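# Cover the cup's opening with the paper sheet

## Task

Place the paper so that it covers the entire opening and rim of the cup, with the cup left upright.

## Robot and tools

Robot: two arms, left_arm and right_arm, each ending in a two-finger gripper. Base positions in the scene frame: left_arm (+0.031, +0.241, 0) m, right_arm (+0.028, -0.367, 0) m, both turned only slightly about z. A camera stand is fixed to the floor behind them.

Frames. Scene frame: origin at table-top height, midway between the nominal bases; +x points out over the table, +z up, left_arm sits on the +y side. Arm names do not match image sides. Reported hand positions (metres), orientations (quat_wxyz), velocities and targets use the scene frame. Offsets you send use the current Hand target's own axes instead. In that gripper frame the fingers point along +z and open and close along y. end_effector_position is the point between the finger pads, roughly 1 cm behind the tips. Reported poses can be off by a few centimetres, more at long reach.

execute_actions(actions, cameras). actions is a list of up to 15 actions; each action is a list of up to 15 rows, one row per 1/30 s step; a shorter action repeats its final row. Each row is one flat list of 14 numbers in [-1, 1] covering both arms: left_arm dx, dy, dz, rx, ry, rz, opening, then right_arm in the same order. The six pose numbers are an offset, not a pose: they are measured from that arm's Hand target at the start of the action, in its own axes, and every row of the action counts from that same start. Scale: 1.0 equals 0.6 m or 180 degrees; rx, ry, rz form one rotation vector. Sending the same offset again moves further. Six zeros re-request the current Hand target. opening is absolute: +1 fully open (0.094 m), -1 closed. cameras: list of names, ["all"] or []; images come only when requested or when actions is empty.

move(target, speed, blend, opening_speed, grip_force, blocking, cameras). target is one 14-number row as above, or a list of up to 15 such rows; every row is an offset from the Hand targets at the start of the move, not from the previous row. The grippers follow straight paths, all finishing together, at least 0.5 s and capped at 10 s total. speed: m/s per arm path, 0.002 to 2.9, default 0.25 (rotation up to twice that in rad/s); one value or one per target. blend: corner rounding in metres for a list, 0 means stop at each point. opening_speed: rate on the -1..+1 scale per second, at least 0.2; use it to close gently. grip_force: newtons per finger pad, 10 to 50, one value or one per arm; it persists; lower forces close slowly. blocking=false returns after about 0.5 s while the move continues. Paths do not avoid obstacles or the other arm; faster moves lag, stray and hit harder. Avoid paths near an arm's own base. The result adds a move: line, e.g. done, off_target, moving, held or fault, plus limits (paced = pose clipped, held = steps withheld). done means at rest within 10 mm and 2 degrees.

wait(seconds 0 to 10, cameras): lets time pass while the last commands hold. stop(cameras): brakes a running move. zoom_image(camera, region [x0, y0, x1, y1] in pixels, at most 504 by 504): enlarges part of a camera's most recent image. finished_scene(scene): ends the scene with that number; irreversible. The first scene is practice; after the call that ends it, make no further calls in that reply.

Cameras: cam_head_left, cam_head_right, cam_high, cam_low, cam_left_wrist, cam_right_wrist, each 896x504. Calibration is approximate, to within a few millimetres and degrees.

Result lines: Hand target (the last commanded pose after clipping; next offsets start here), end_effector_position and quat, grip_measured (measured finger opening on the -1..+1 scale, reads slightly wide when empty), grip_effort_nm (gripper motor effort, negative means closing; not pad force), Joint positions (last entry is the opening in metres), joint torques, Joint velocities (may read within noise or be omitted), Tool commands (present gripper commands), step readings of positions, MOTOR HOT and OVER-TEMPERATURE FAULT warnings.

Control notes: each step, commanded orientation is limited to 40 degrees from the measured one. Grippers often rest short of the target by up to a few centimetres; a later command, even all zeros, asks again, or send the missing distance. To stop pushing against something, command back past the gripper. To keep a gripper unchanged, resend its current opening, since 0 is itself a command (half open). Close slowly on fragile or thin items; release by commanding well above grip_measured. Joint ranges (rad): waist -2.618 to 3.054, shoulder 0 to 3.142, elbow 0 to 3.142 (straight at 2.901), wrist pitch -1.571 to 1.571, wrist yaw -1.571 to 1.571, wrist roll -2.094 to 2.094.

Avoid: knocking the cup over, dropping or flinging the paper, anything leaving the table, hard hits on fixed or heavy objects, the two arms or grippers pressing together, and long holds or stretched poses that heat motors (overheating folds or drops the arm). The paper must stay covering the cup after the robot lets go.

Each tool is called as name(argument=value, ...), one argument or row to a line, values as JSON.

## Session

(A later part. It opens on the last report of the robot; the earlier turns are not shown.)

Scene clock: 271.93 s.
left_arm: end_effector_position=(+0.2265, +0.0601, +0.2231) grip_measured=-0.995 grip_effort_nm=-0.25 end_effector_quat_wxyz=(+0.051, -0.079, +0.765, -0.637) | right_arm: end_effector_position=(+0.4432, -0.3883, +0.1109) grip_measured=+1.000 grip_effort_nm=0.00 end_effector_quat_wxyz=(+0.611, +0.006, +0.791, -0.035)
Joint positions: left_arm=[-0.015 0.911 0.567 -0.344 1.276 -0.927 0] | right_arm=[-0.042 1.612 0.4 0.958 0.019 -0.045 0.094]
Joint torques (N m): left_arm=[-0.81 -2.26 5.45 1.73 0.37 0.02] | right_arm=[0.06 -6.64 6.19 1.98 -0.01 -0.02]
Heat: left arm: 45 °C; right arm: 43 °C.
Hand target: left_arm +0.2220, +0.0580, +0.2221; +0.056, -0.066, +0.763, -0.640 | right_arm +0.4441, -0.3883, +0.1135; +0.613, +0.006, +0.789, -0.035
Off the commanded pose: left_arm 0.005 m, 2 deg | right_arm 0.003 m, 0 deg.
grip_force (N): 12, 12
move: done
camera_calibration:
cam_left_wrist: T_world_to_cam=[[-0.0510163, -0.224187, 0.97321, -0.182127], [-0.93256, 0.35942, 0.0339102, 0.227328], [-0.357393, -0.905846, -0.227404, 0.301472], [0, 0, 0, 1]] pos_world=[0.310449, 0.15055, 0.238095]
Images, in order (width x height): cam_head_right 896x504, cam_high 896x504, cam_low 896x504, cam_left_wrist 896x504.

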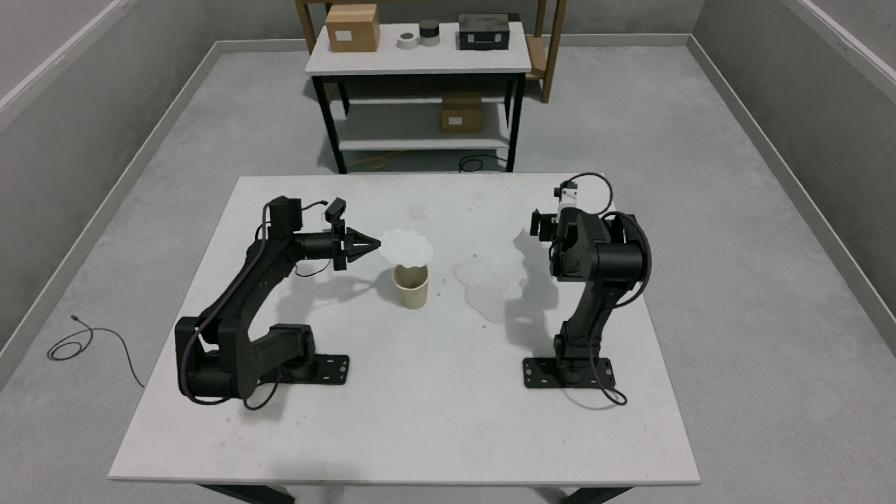

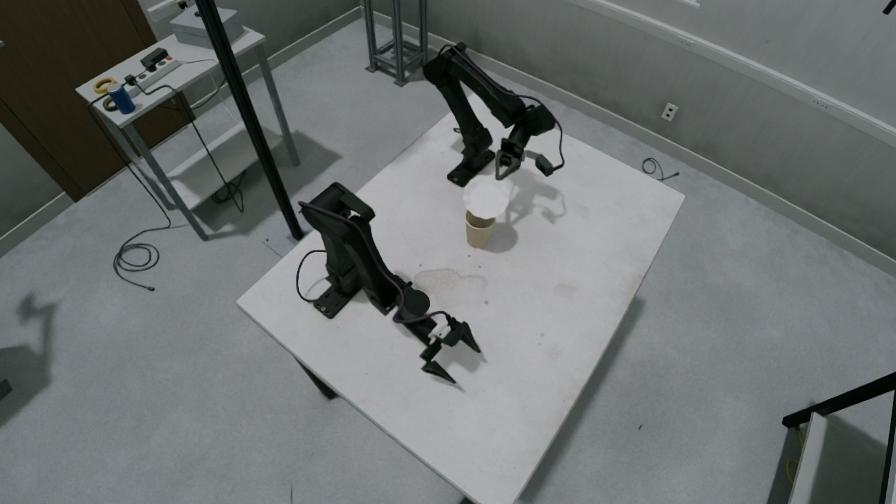

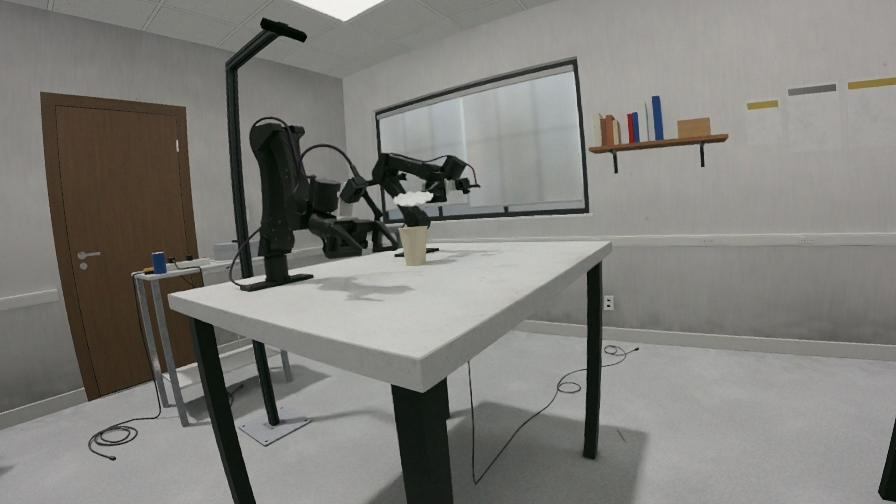

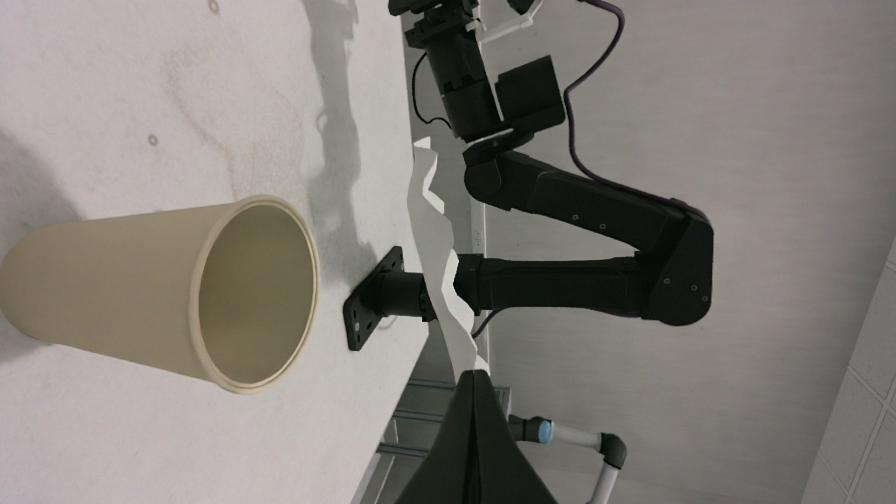

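move(
  target=[0.0118, 0.0962, 0.0117, 0.0833, 0, 0, -1, 0, 0, 0, 0, 0, 0, 1],
  speed=0.06,
  cameras=["cam_left_wrist", "cam_low", "cam_high", "cam_head_right"],
)

zoom_image(
  camera="cam_high",
  region=[420, 130, 580, 270],
)

zoom_image(
  camera="cam_low",
  region=[370, 180, 480, 275],
)

zoom_image(
  camera="cam_head_right",
  region=[340, 210, 480, 320],
)

Scene clock: 298.80 s.
left_arm: end_effector_position=(+0.2153, +0.0586, +0.1648) grip_measured=-0.995 grip_effort_nm=-0.26 end_effector_quat_wxyz=(+0.057, -0.064, +0.693, -0.716) | right_arm: end_effector_position=(+0.4432, -0.3883, +0.1109) grip_measured=+1.000 grip_effort_nm=-0.01 end_effector_quat_wxyz=(+0.611, +0.006, +0.791, -0.035)
Joint positions: left_arm=[-0.006 1.429 0.033 1.543 1.361 -1.727 0] | right_arm=[-0.042 1.612 0.4 0.958 0.019 -0.045 0.094]
Joint torques (N m): left_arm=[0.27 -1.81 2.41 1.8 -0.17 0.05] | right_arm=[0.08 -6.64 6.17 1.98 -0.01 -0.02]
Heat: left arm: 44 °C; right arm: 43 °C.
Hand target: left_arm +0.2145, +0.0599, +0.1639; +0.064, -0.059, +0.673, -0.734 | right_arm +0.4441, -0.3883, +0.1135; +0.613, +0.006, +0.789, -0.035
Off the commanded pose: left_arm 0.002 m, 3 deg | right_arm 0.003 m, 0 deg.
joint sent to its limit (left arm) — joint 4 (wrist pitch), upper limit. The joint targets are off in orientation, not in position.
grip_force (N): 12, 12
move: off_target (left_arm)
camera_calibration:
cam_left_wrist: T_world_to_cam=[[-0.100066, -0.0150427, 0.994867, -0.131572], [-0.926257, 0.366566, -0.0876221, 0.237652], [-0.363367, -0.93027, -0.0506141, 0.256481], [0, 0, 0, 1]] pos_world=[0.300157, 0.149502, 0.164702]
Images, in order (width x height): cam_head_right 896x504, cam_high 896x504, cam_low 896x504, cam_left_wrist 896x504.

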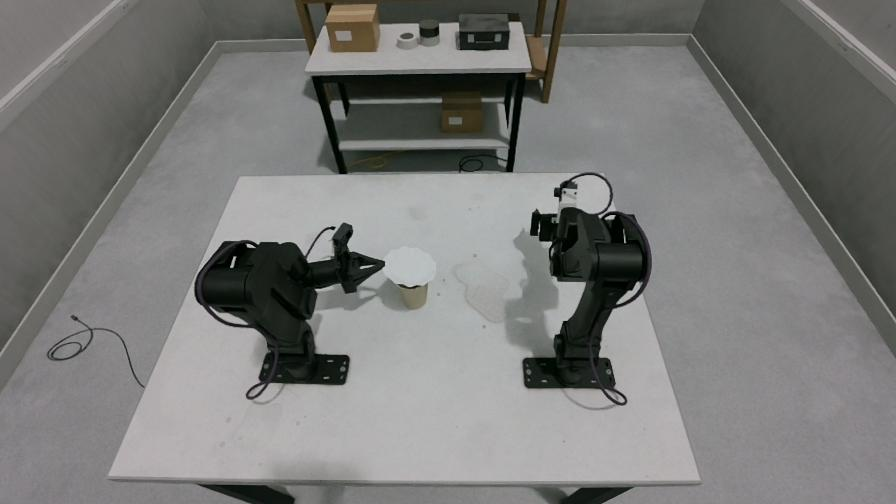

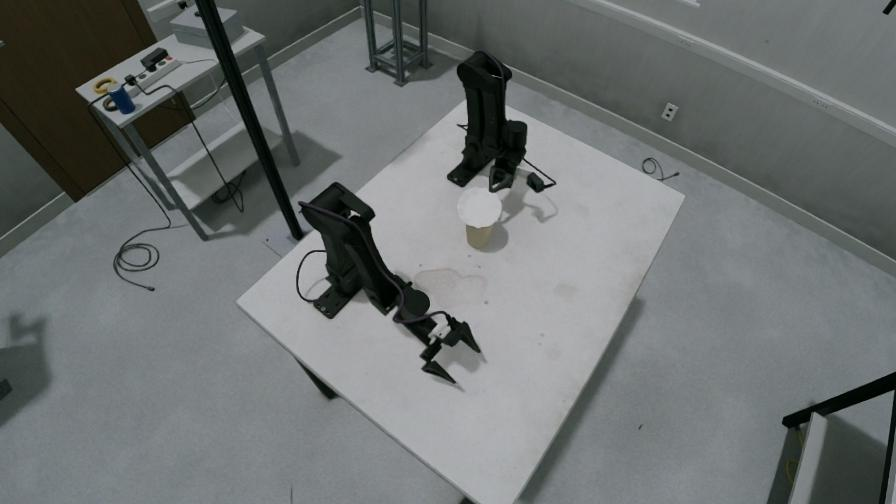

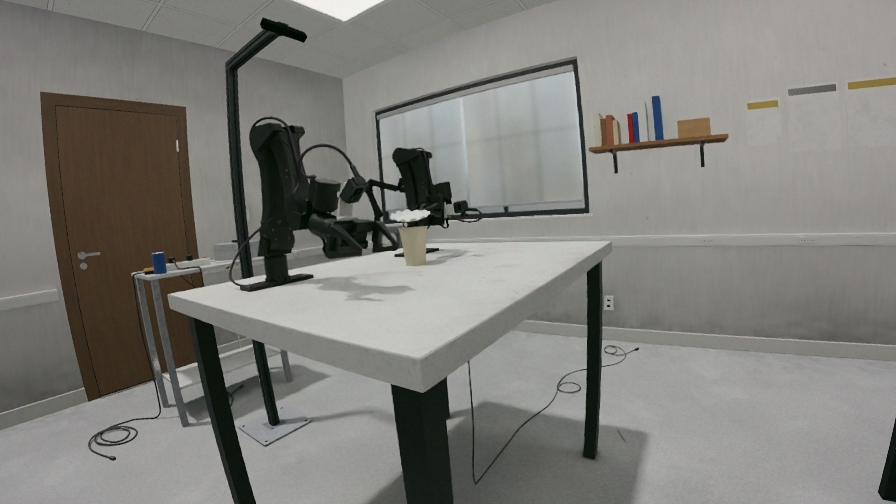

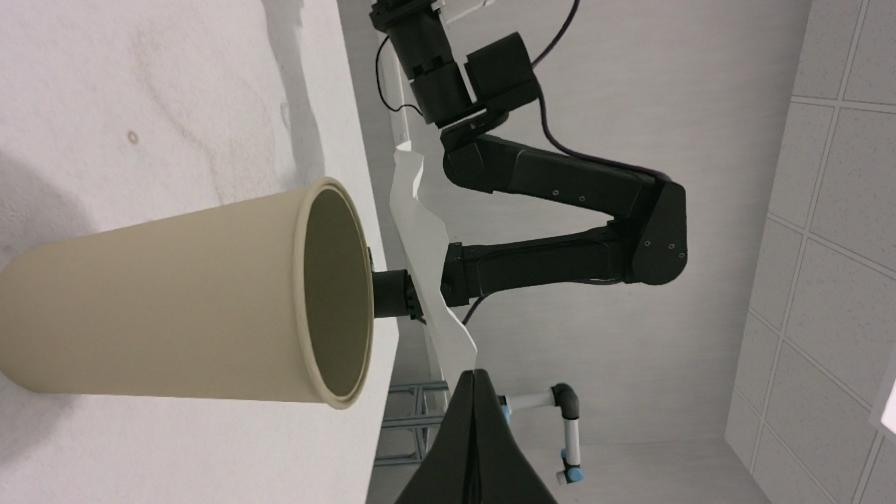

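Scaled by 3.150 from the camera's 896x504 image, which has a finer 1280x720 frame.

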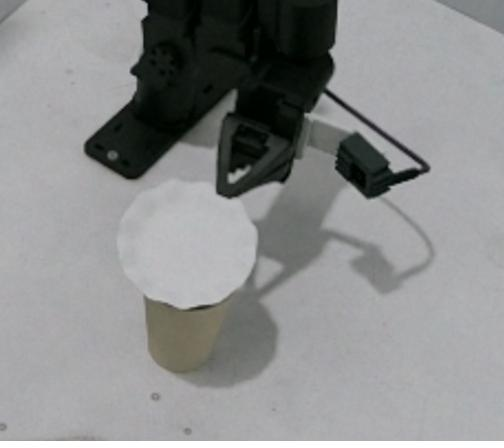

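Scaled by 4.582 from the camera's 896x504 image, which has a finer 1280x720 frame.

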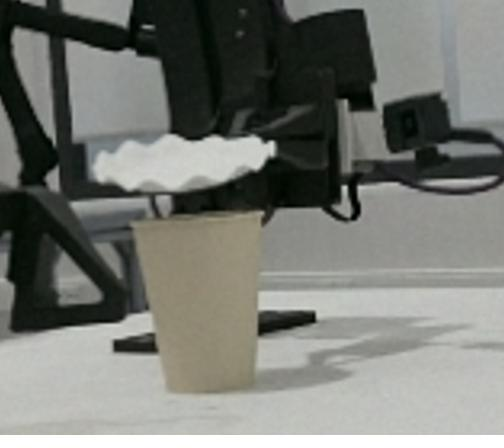

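Scaled by 3.600 from the camera's 896x504 image, which has a finer 1280x720 frame.

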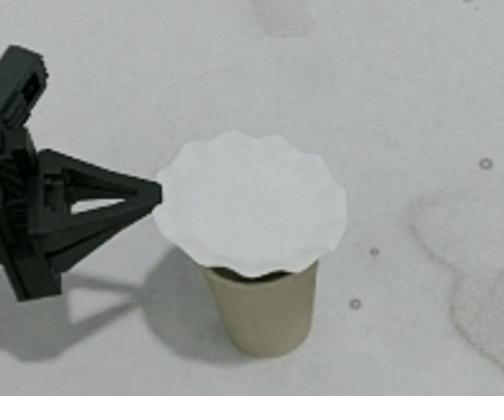

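move(
  target=[
    [-0.0178, -0.06, 0.0048, -0.0943, 0.0389, 0.0024, -1, 0, 0, 0, 0, 0, 0, 1],
    [-0.0108, -0.0018, 0.001, -0.0444, 0.0333, -0.0006, -1, 0, 0, 0, 0, 0, 0, 1],
  ],
  speed=0.06,
  cameras=["cam_left_wrist", "cam_low", "cam_high", "cam_head_right"],
)

zoom_image(
  camera="cam_high",
  region=[420, 130, 580, 270],
)

zoom_image(
  camera="cam_low",
  region=[370, 180, 480, 275],
)

zoom_image(
  camera="cam_head_right",
  region=[340, 210, 480, 320],
)

Scene clock: 348.83 s.
left_arm: end_effector_position=(+0.2248, +0.0599, +0.1629) grip_measured=-0.995 grip_effort_nm=-0.25 end_effector_quat_wxyz=(+0.010, -0.030, +0.736, -0.677) | right_arm: end_effector_position=(+0.4432, -0.3883, +0.1109) grip_measured=+1.000 grip_effort_nm=-0.01 end_effector_quat_wxyz=(+0.611, +0.006, +0.791, -0.035)
Joint positions: left_arm=[0.017 1.202 0.409 -0.09 1.461 -0.717 0] | right_arm=[-0.042 1.612 0.4 0.958 0.019 -0.045 0.094]
Joint torques (N m): left_arm=[0.44 -3.7 4.56 1.52 0.59 0.02] | right_arm=[0.05 -6.65 6.17 1.98 -0.01 -0.02]
Heat: left arm: 42 °C; right arm: 44 °C.
Hand target: left_arm +0.2210, +0.0605, +0.1652; +0.024, -0.025, +0.725, -0.688 | right_arm +0.4441, -0.3883, +0.1135; +0.613, +0.006, +0.789, -0.035
Off the commanded pose: left_arm 0.004 m, 2 deg | right_arm 0.003 m, 0 deg.
grip_force (N): 12, 12
move: done
camera_calibration:
cam_left_wrist: T_world_to_cam=[[-0.0814653, -0.116764, 0.989813, -0.125921], [-0.879266, 0.476055, -0.0162089, 0.217011], [-0.469312, -0.87163, -0.141448, 0.296127], [0, 0, 0, 1]] pos_world=[0.319529, 0.140101, 0.170042]
Images, in order (width x height): cam_head_right 896x504, cam_high 896x504, cam_low 896x504, cam_left_wrist 896x504.

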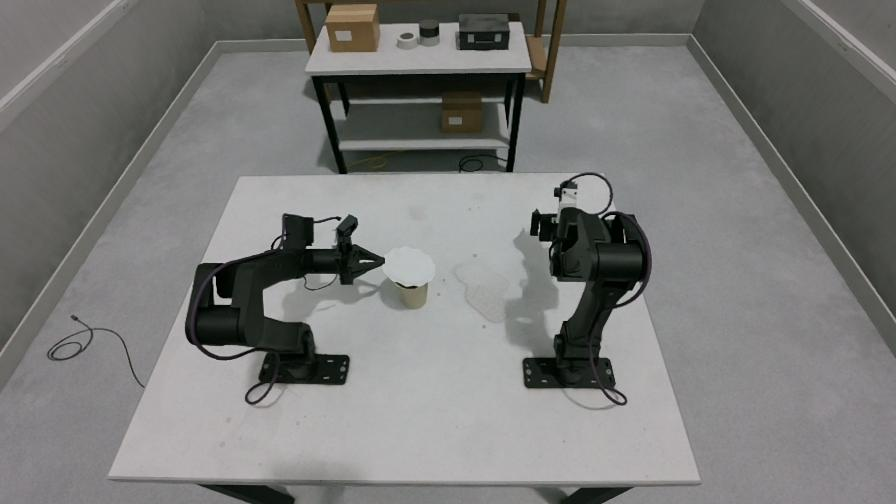

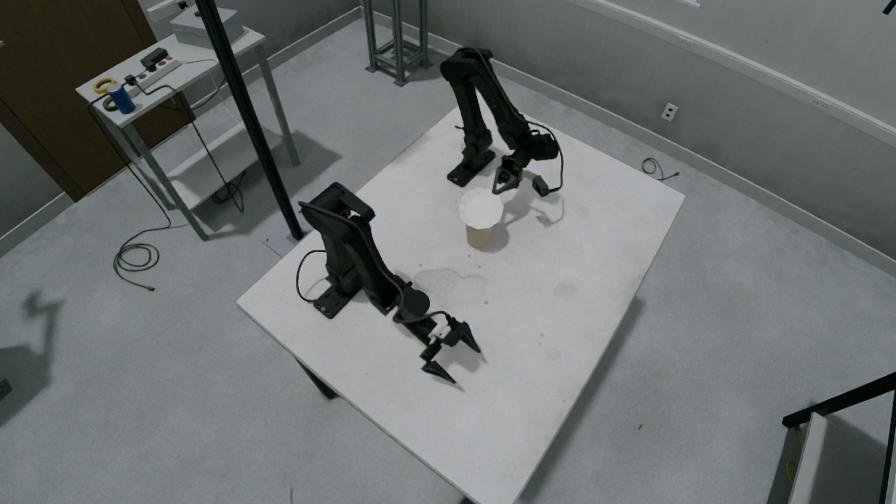

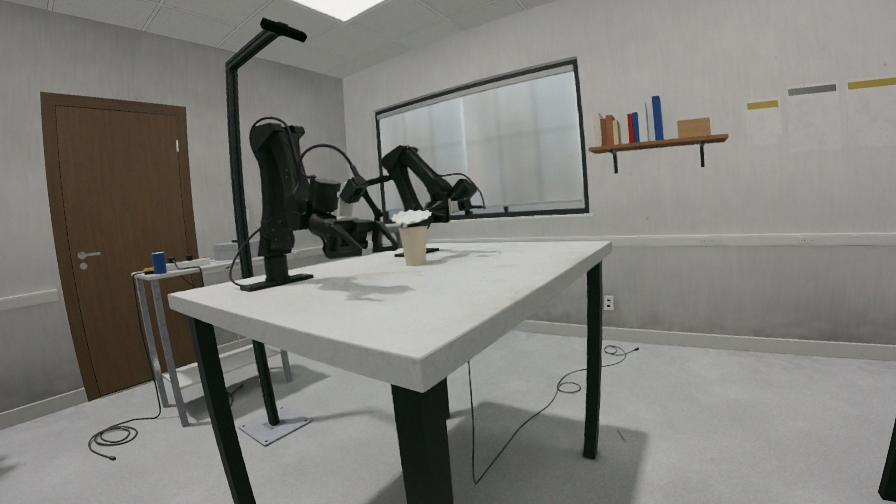

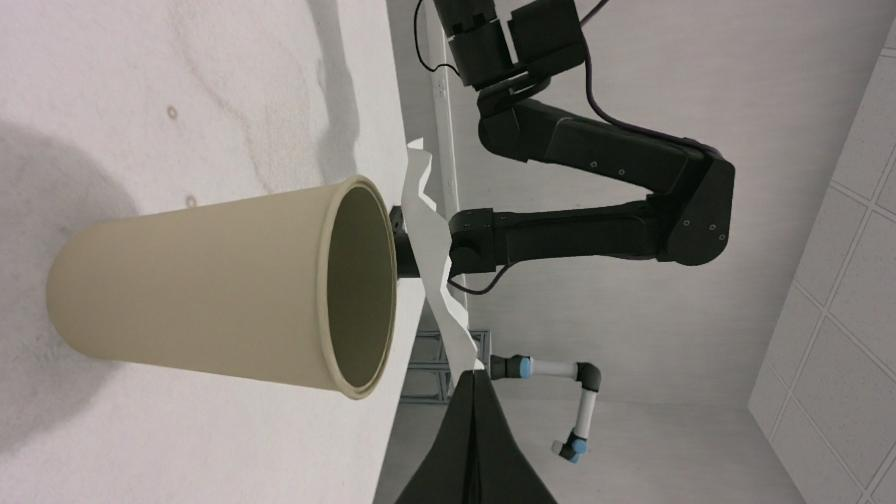

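Scaled by 3.150 from the camera's 896x504 image, which has a finer 1280x720 frame.

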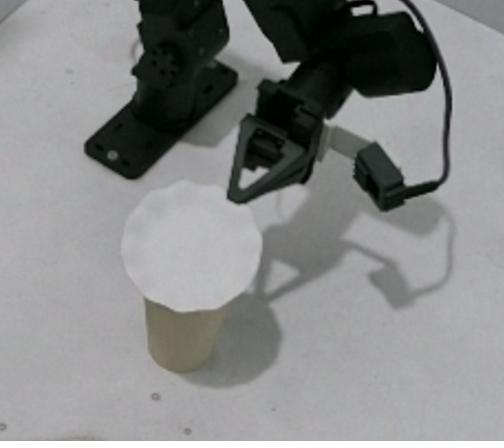

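Scaled by 4.582 from the camera's 896x504 image, which has a finer 1280x720 frame.

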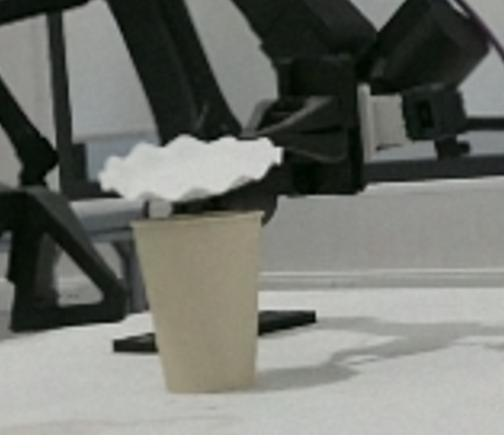

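Scaled by 3.600 from the camera's 896x504 image, which has a finer 1280x720 frame.

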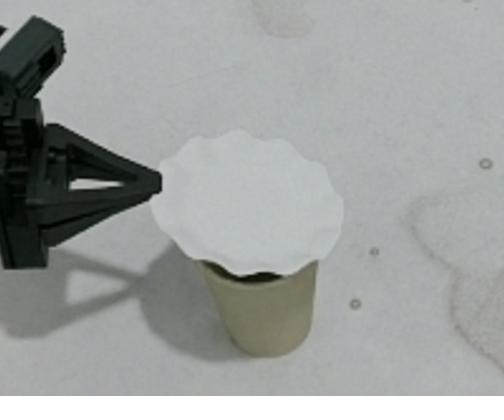

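move(
  target=[0.002, 0.0467, -0.0003, 0, 0, 0, -1, 0, 0, 0, 0, 0, 0, 1],
  speed=0.03,
  cameras=["cam_left_wrist", "cam_low", "cam_high", "cam_head_right"],
)

zoom_image(
  camera="cam_high",
  region=[420, 130, 580, 270],
)

zoom_image(
  camera="cam_low",
  region=[370, 180, 480, 275],
)

zoom_image(
  camera="cam_head_right",
  region=[340, 210, 480, 320],
)

Scene clock: 368.20 s.
left_arm: end_effector_position=(+0.2232, +0.0612, +0.1379) grip_measured=-0.995 grip_effort_nm=-0.25 end_effector_quat_wxyz=(+0.020, -0.027, +0.733, -0.679) | right_arm: end_effector_position=(+0.4432, -0.3883, +0.1109) grip_measured=+1.000 grip_effort_nm=-0.01 end_effector_quat_wxyz=(+0.611, +0.006, +0.791, -0.035)
Joint positions: left_arm=[0.024 1.281 0.303 0.181 1.464 -0.784 0] | right_arm=[-0.042 1.612 0.4 0.958 0.019 -0.045 0.094]
Joint torques (N m): left_arm=[0.59 -2.28 4.05 1.57 0.54 0.03] | right_arm=[0.06 -6.65 6.17 1.98 -0.01 -0.02]
Heat: left arm: 42 °C; right arm: 44 °C.
Hand target: left_arm +0.2197, +0.0621, +0.1371; +0.024, -0.025, +0.725, -0.688 | right_arm +0.4441, -0.3883, +0.1135; +0.613, +0.006, +0.789, -0.035
Off the commanded pose: left_arm 0.004 m, 1 deg | right_arm 0.003 m, 0 deg.
grip_force (N): 12, 12
move: done
camera_calibration:
cam_left_wrist: T_world_to_cam=[[-0.0994975, -0.110534, 0.988879, -0.0974281], [-0.88355, 0.466895, -0.0367114, 0.218951], [-0.457645, -0.877377, -0.144118, 0.291068], [0, 0, 0, 1]] pos_world=[0.316967, 0.14238, 0.146331]
Images, in order (width x height): cam_head_right 896x504, cam_high 896x504, cam_low 896x504, cam_left_wrist 896x504.

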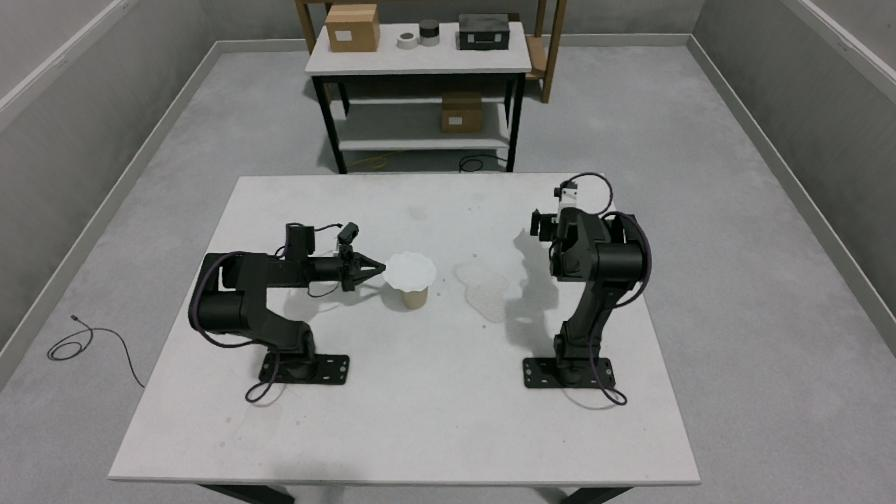

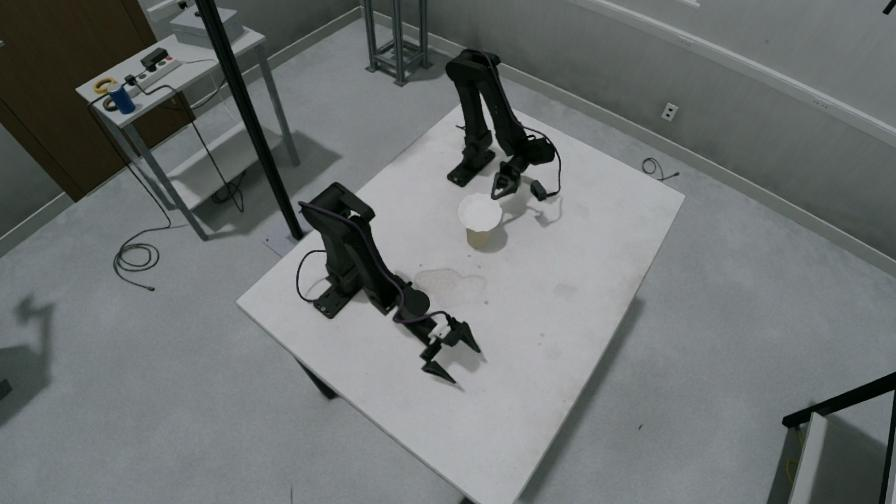

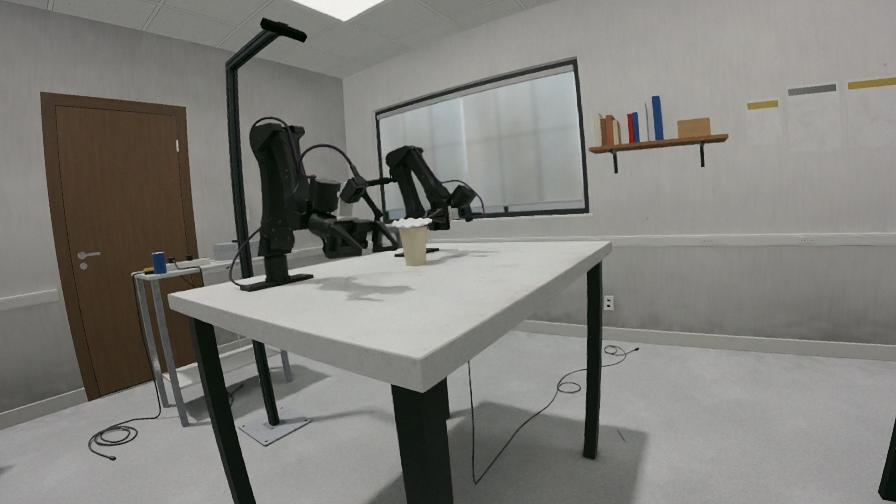

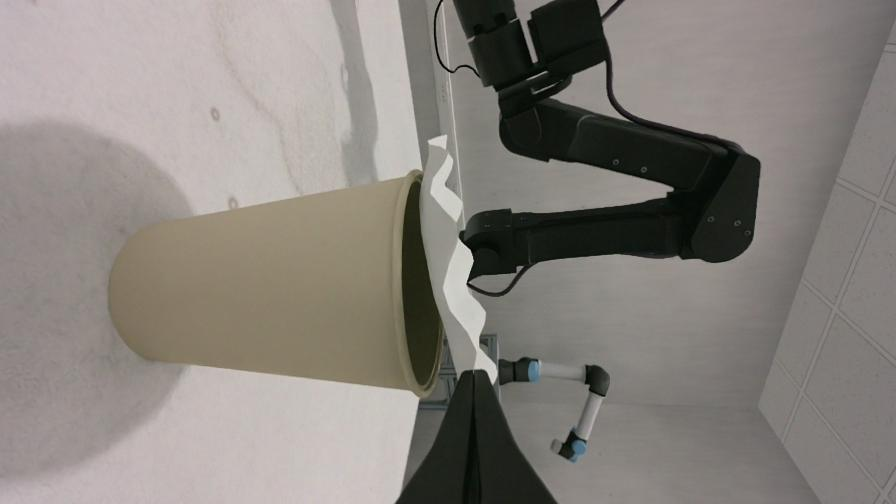

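Scaled by 3.150 from the camera's 896x504 image, which has a finer 1280x720 frame.

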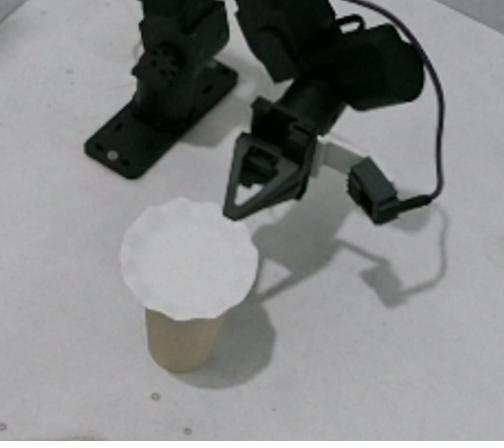

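Scaled by 4.582 from the camera's 896x504 image, which has a finer 1280x720 frame.

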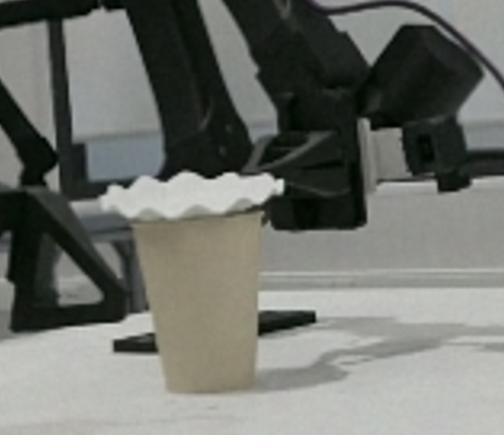

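Scaled by 3.600 from the camera's 896x504 image, which has a finer 1280x720 frame.

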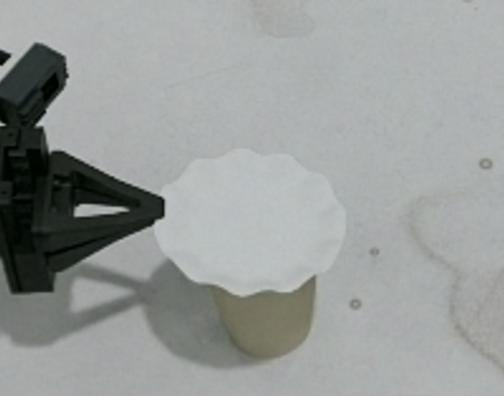

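move(
  target=[-0.0004, 0.0314, 0.0028, 0, 0, 0, -1, 0, 0, 0, 0, 0, 0, 1],
  speed=0.03,
  cameras=["cam_left_wrist", "cam_low", "cam_high", "cam_head_right"],
)

zoom_image(
  camera="cam_high",
  region=[420, 130, 580, 270],
)

zoom_image(
  camera="cam_low",
  region=[370, 180, 480, 275],
)

zoom_image(
  camera="cam_left_wrist",
  region=[380, 110, 600, 410],
)

Scene clock: 378.00 s.
left_arm: end_effector_position=(+0.2241, +0.0612, +0.1195) grip_measured=-0.995 grip_effort_nm=-0.25 end_effector_quat_wxyz=(+0.022, -0.028, +0.732, -0.681) | right_arm: end_effector_position=(+0.4432, -0.3883, +0.1109) grip_measured=+1.000 grip_effort_nm=-0.01 end_effector_quat_wxyz=(+0.611, +0.006, +0.791, -0.035)
Joint positions: left_arm=[0.024 1.391 0.25 0.389 1.465 -0.826 0] | right_arm=[-0.042 1.612 0.4 0.958 0.019 -0.045 0.094]
Joint torques (N m): left_arm=[0.25 -2.37 3.43 1.57 0.49 0.04] | right_arm=[0.06 -6.65 6.17 1.98 -0.01 -0.02]
Heat: left arm: 42 °C; right arm: 44 °C.
Hand target: left_arm +0.2200, +0.0614, +0.1182; +0.024, -0.025, +0.725, -0.688 | right_arm +0.4441, -0.3883, +0.1135; +0.613, +0.006, +0.789, -0.035
Off the commanded pose: left_arm 0.004 m, 1 deg | right_arm 0.003 m, 0 deg.
grip_force (N): 12, 12
move: done
camera_calibration:
cam_left_wrist: T_world_to_cam=[[-0.102112, -0.107352, 0.988963, -0.0787721], [-0.884712, 0.464336, -0.0409445, 0.21995], [-0.454815, -0.879129, -0.14239, 0.288079], [0, 0, 0, 1]] pos_world=[0.317572, 0.142672, 0.127928]
Images, in order (width x height): cam_head_right 896x504, cam_high 896x504, cam_low 896x504, cam_left_wrist 896x504.

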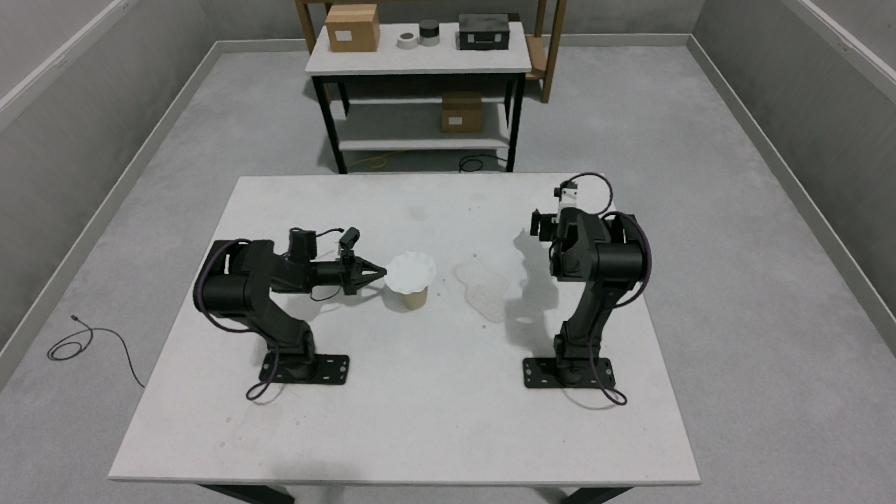

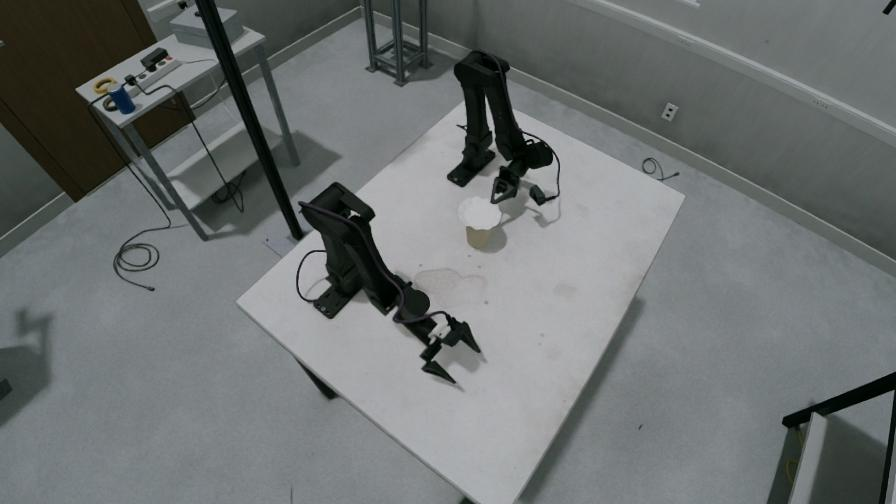

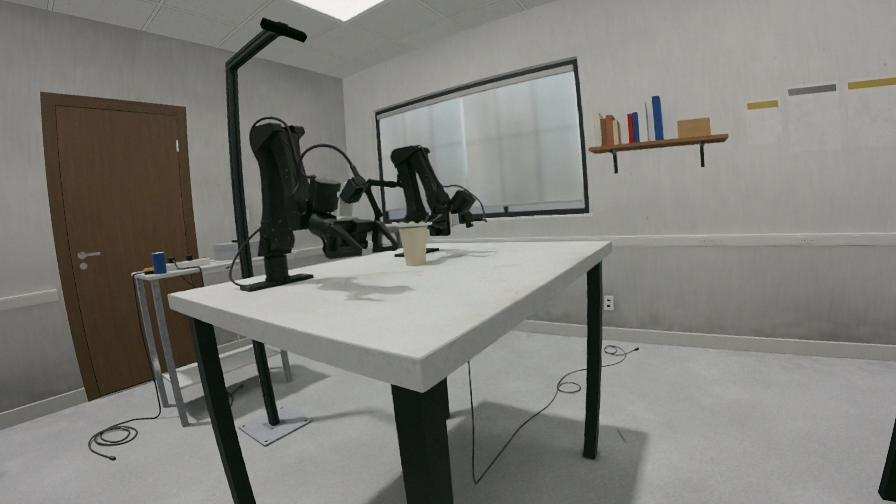

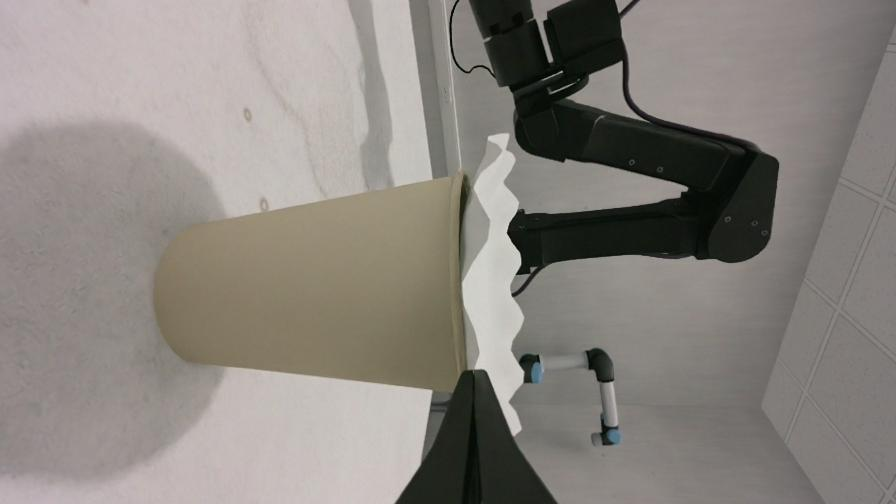

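Scaled by 3.150 from the camera's 896x504 image, which has a finer 1280x720 frame.

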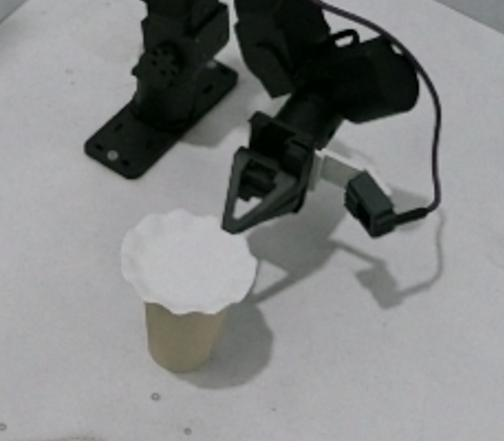

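Scaled by 4.582 from the camera's 896x504 image, which has a finer 1280x720 frame.

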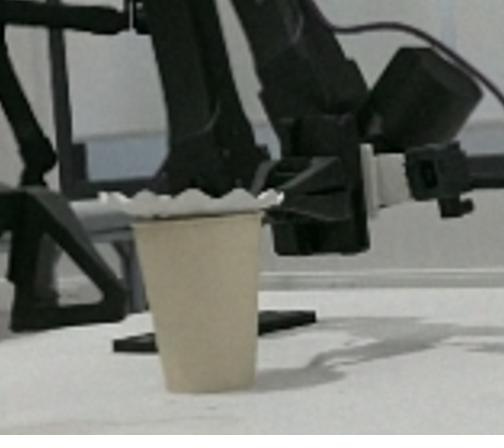

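Scaled by 1.680 from the camera's 896x504 image, which has a finer 1280x720 frame.

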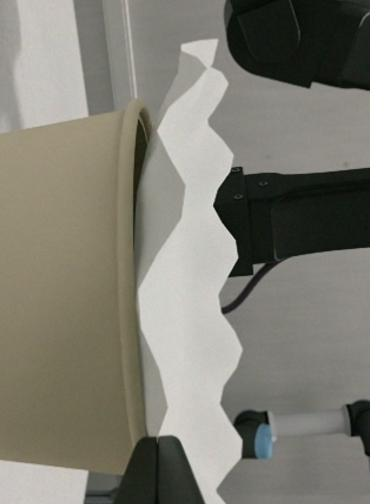

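move(
  target=[0, 0, 0, 0, 0, 0, -0.36, 0, 0, 0, 0, 0, 0, 1],
  speed=0.03,
  opening_speed=0.3,
  cameras=["cam_left_wrist", "cam_low", "cam_high"],
)

zoom_image(
  camera="cam_low",
  region=[370, 180, 480, 275],
)

zoom_image(
  camera="cam_left_wrist",
  region=[380, 110, 600, 410],
)

Scene clock: 385.67 s.
left_arm: end_effector_position=(+0.2241, +0.0612, +0.1195) grip_measured=-0.362 grip_effort_nm=0.16 end_effector_quat_wxyz=(+0.022, -0.028, +0.732, -0.681) | right_arm: end_effector_position=(+0.4432, -0.3883, +0.1109) grip_measured=+1.000 grip_effort_nm=-0.01 end_effector_quat_wxyz=(+0.611, +0.006, +0.791, -0.035)
Joint positions: left_arm=[0.024 1.391 0.25 0.389 1.465 -0.826 0.03] | right_arm=[-0.042 1.612 0.4 0.958 0.019 -0.045 0.094]
Joint torques (N m): left_arm=[0.21 -2.47 3.67 1.51 0.48 0.09] | right_arm=[0.06 -6.64 6.17 1.98 -0.01 -0.02]
Heat: left arm: 41 °C; right arm: 44 °C.
Hand target: left_arm +0.2199, +0.0616, +0.1183; +0.021, -0.023, +0.728, -0.685 (not the last commanded pose) | right_arm +0.4441, -0.3883, +0.1135; +0.613, +0.006, +0.789, -0.035
Off the commanded pose: left_arm 0.004 m, 1 deg | right_arm 0.003 m, 0 deg.
grip_force (N): 12, 12
move: done
camera_calibration:
cam_left_wrist: T_world_to_cam=[[-0.102103, -0.107357, 0.988964, -0.0787642], [-0.884775, 0.464215, -0.0409534, 0.220077], [-0.454695, -0.879192, -0.142384, 0.288095], [0, 0, 0, 1]] pos_world=[0.317672, 0.142672, 0.127928]
Images, in order (width x height): cam_high 896x504, cam_low 896x504, cam_left_wrist 896x504.

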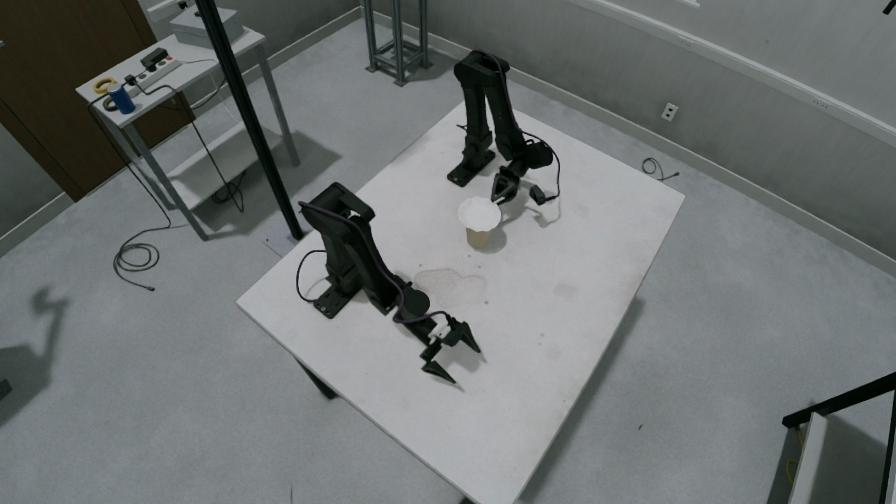

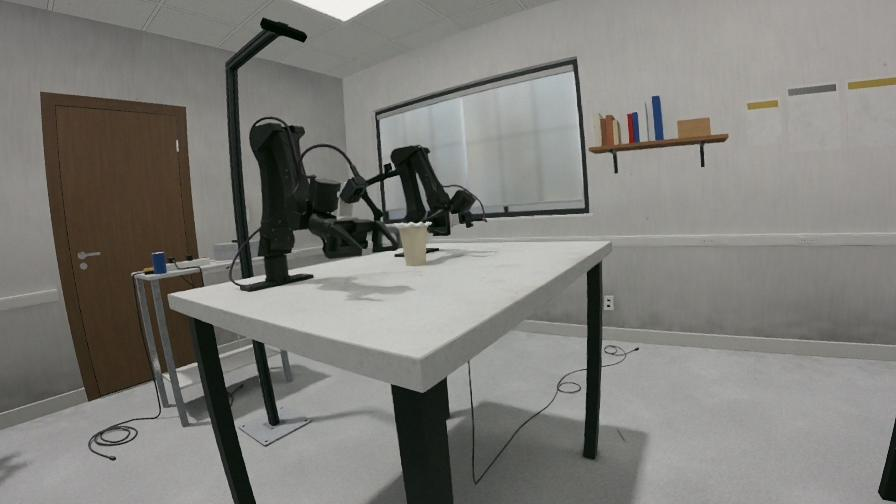

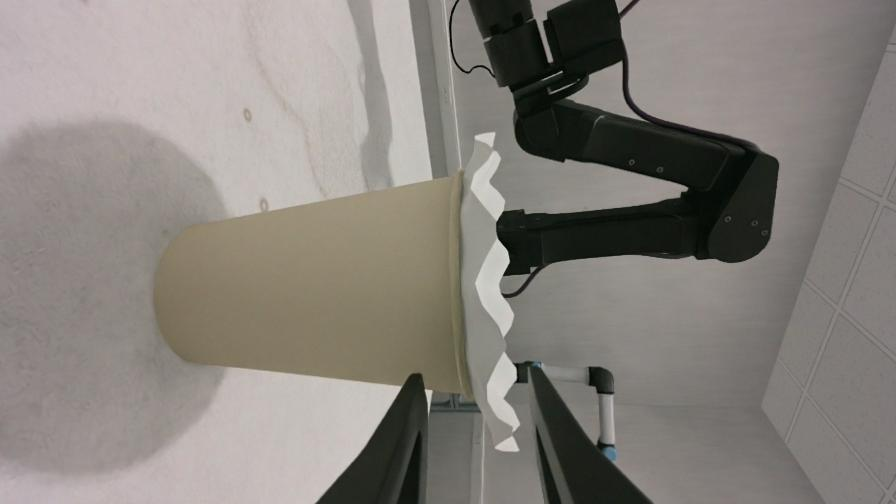

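Scaled by 4.582 from the camera's 896x504 image, which has a finer 1280x720 frame.

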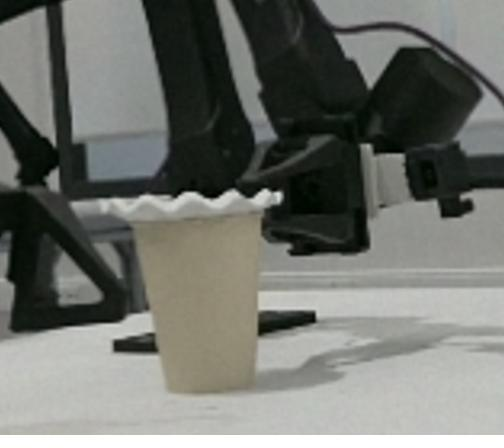

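Scaled by 1.680 from the camera's 896x504 image, which has a finer 1280x720 frame.

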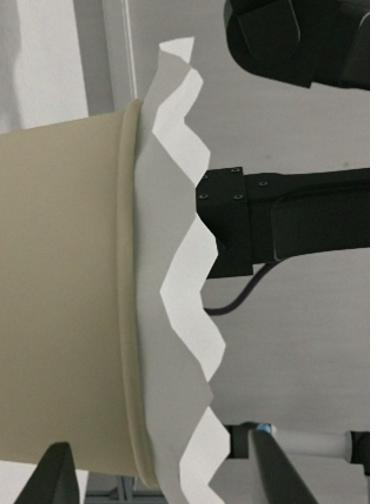

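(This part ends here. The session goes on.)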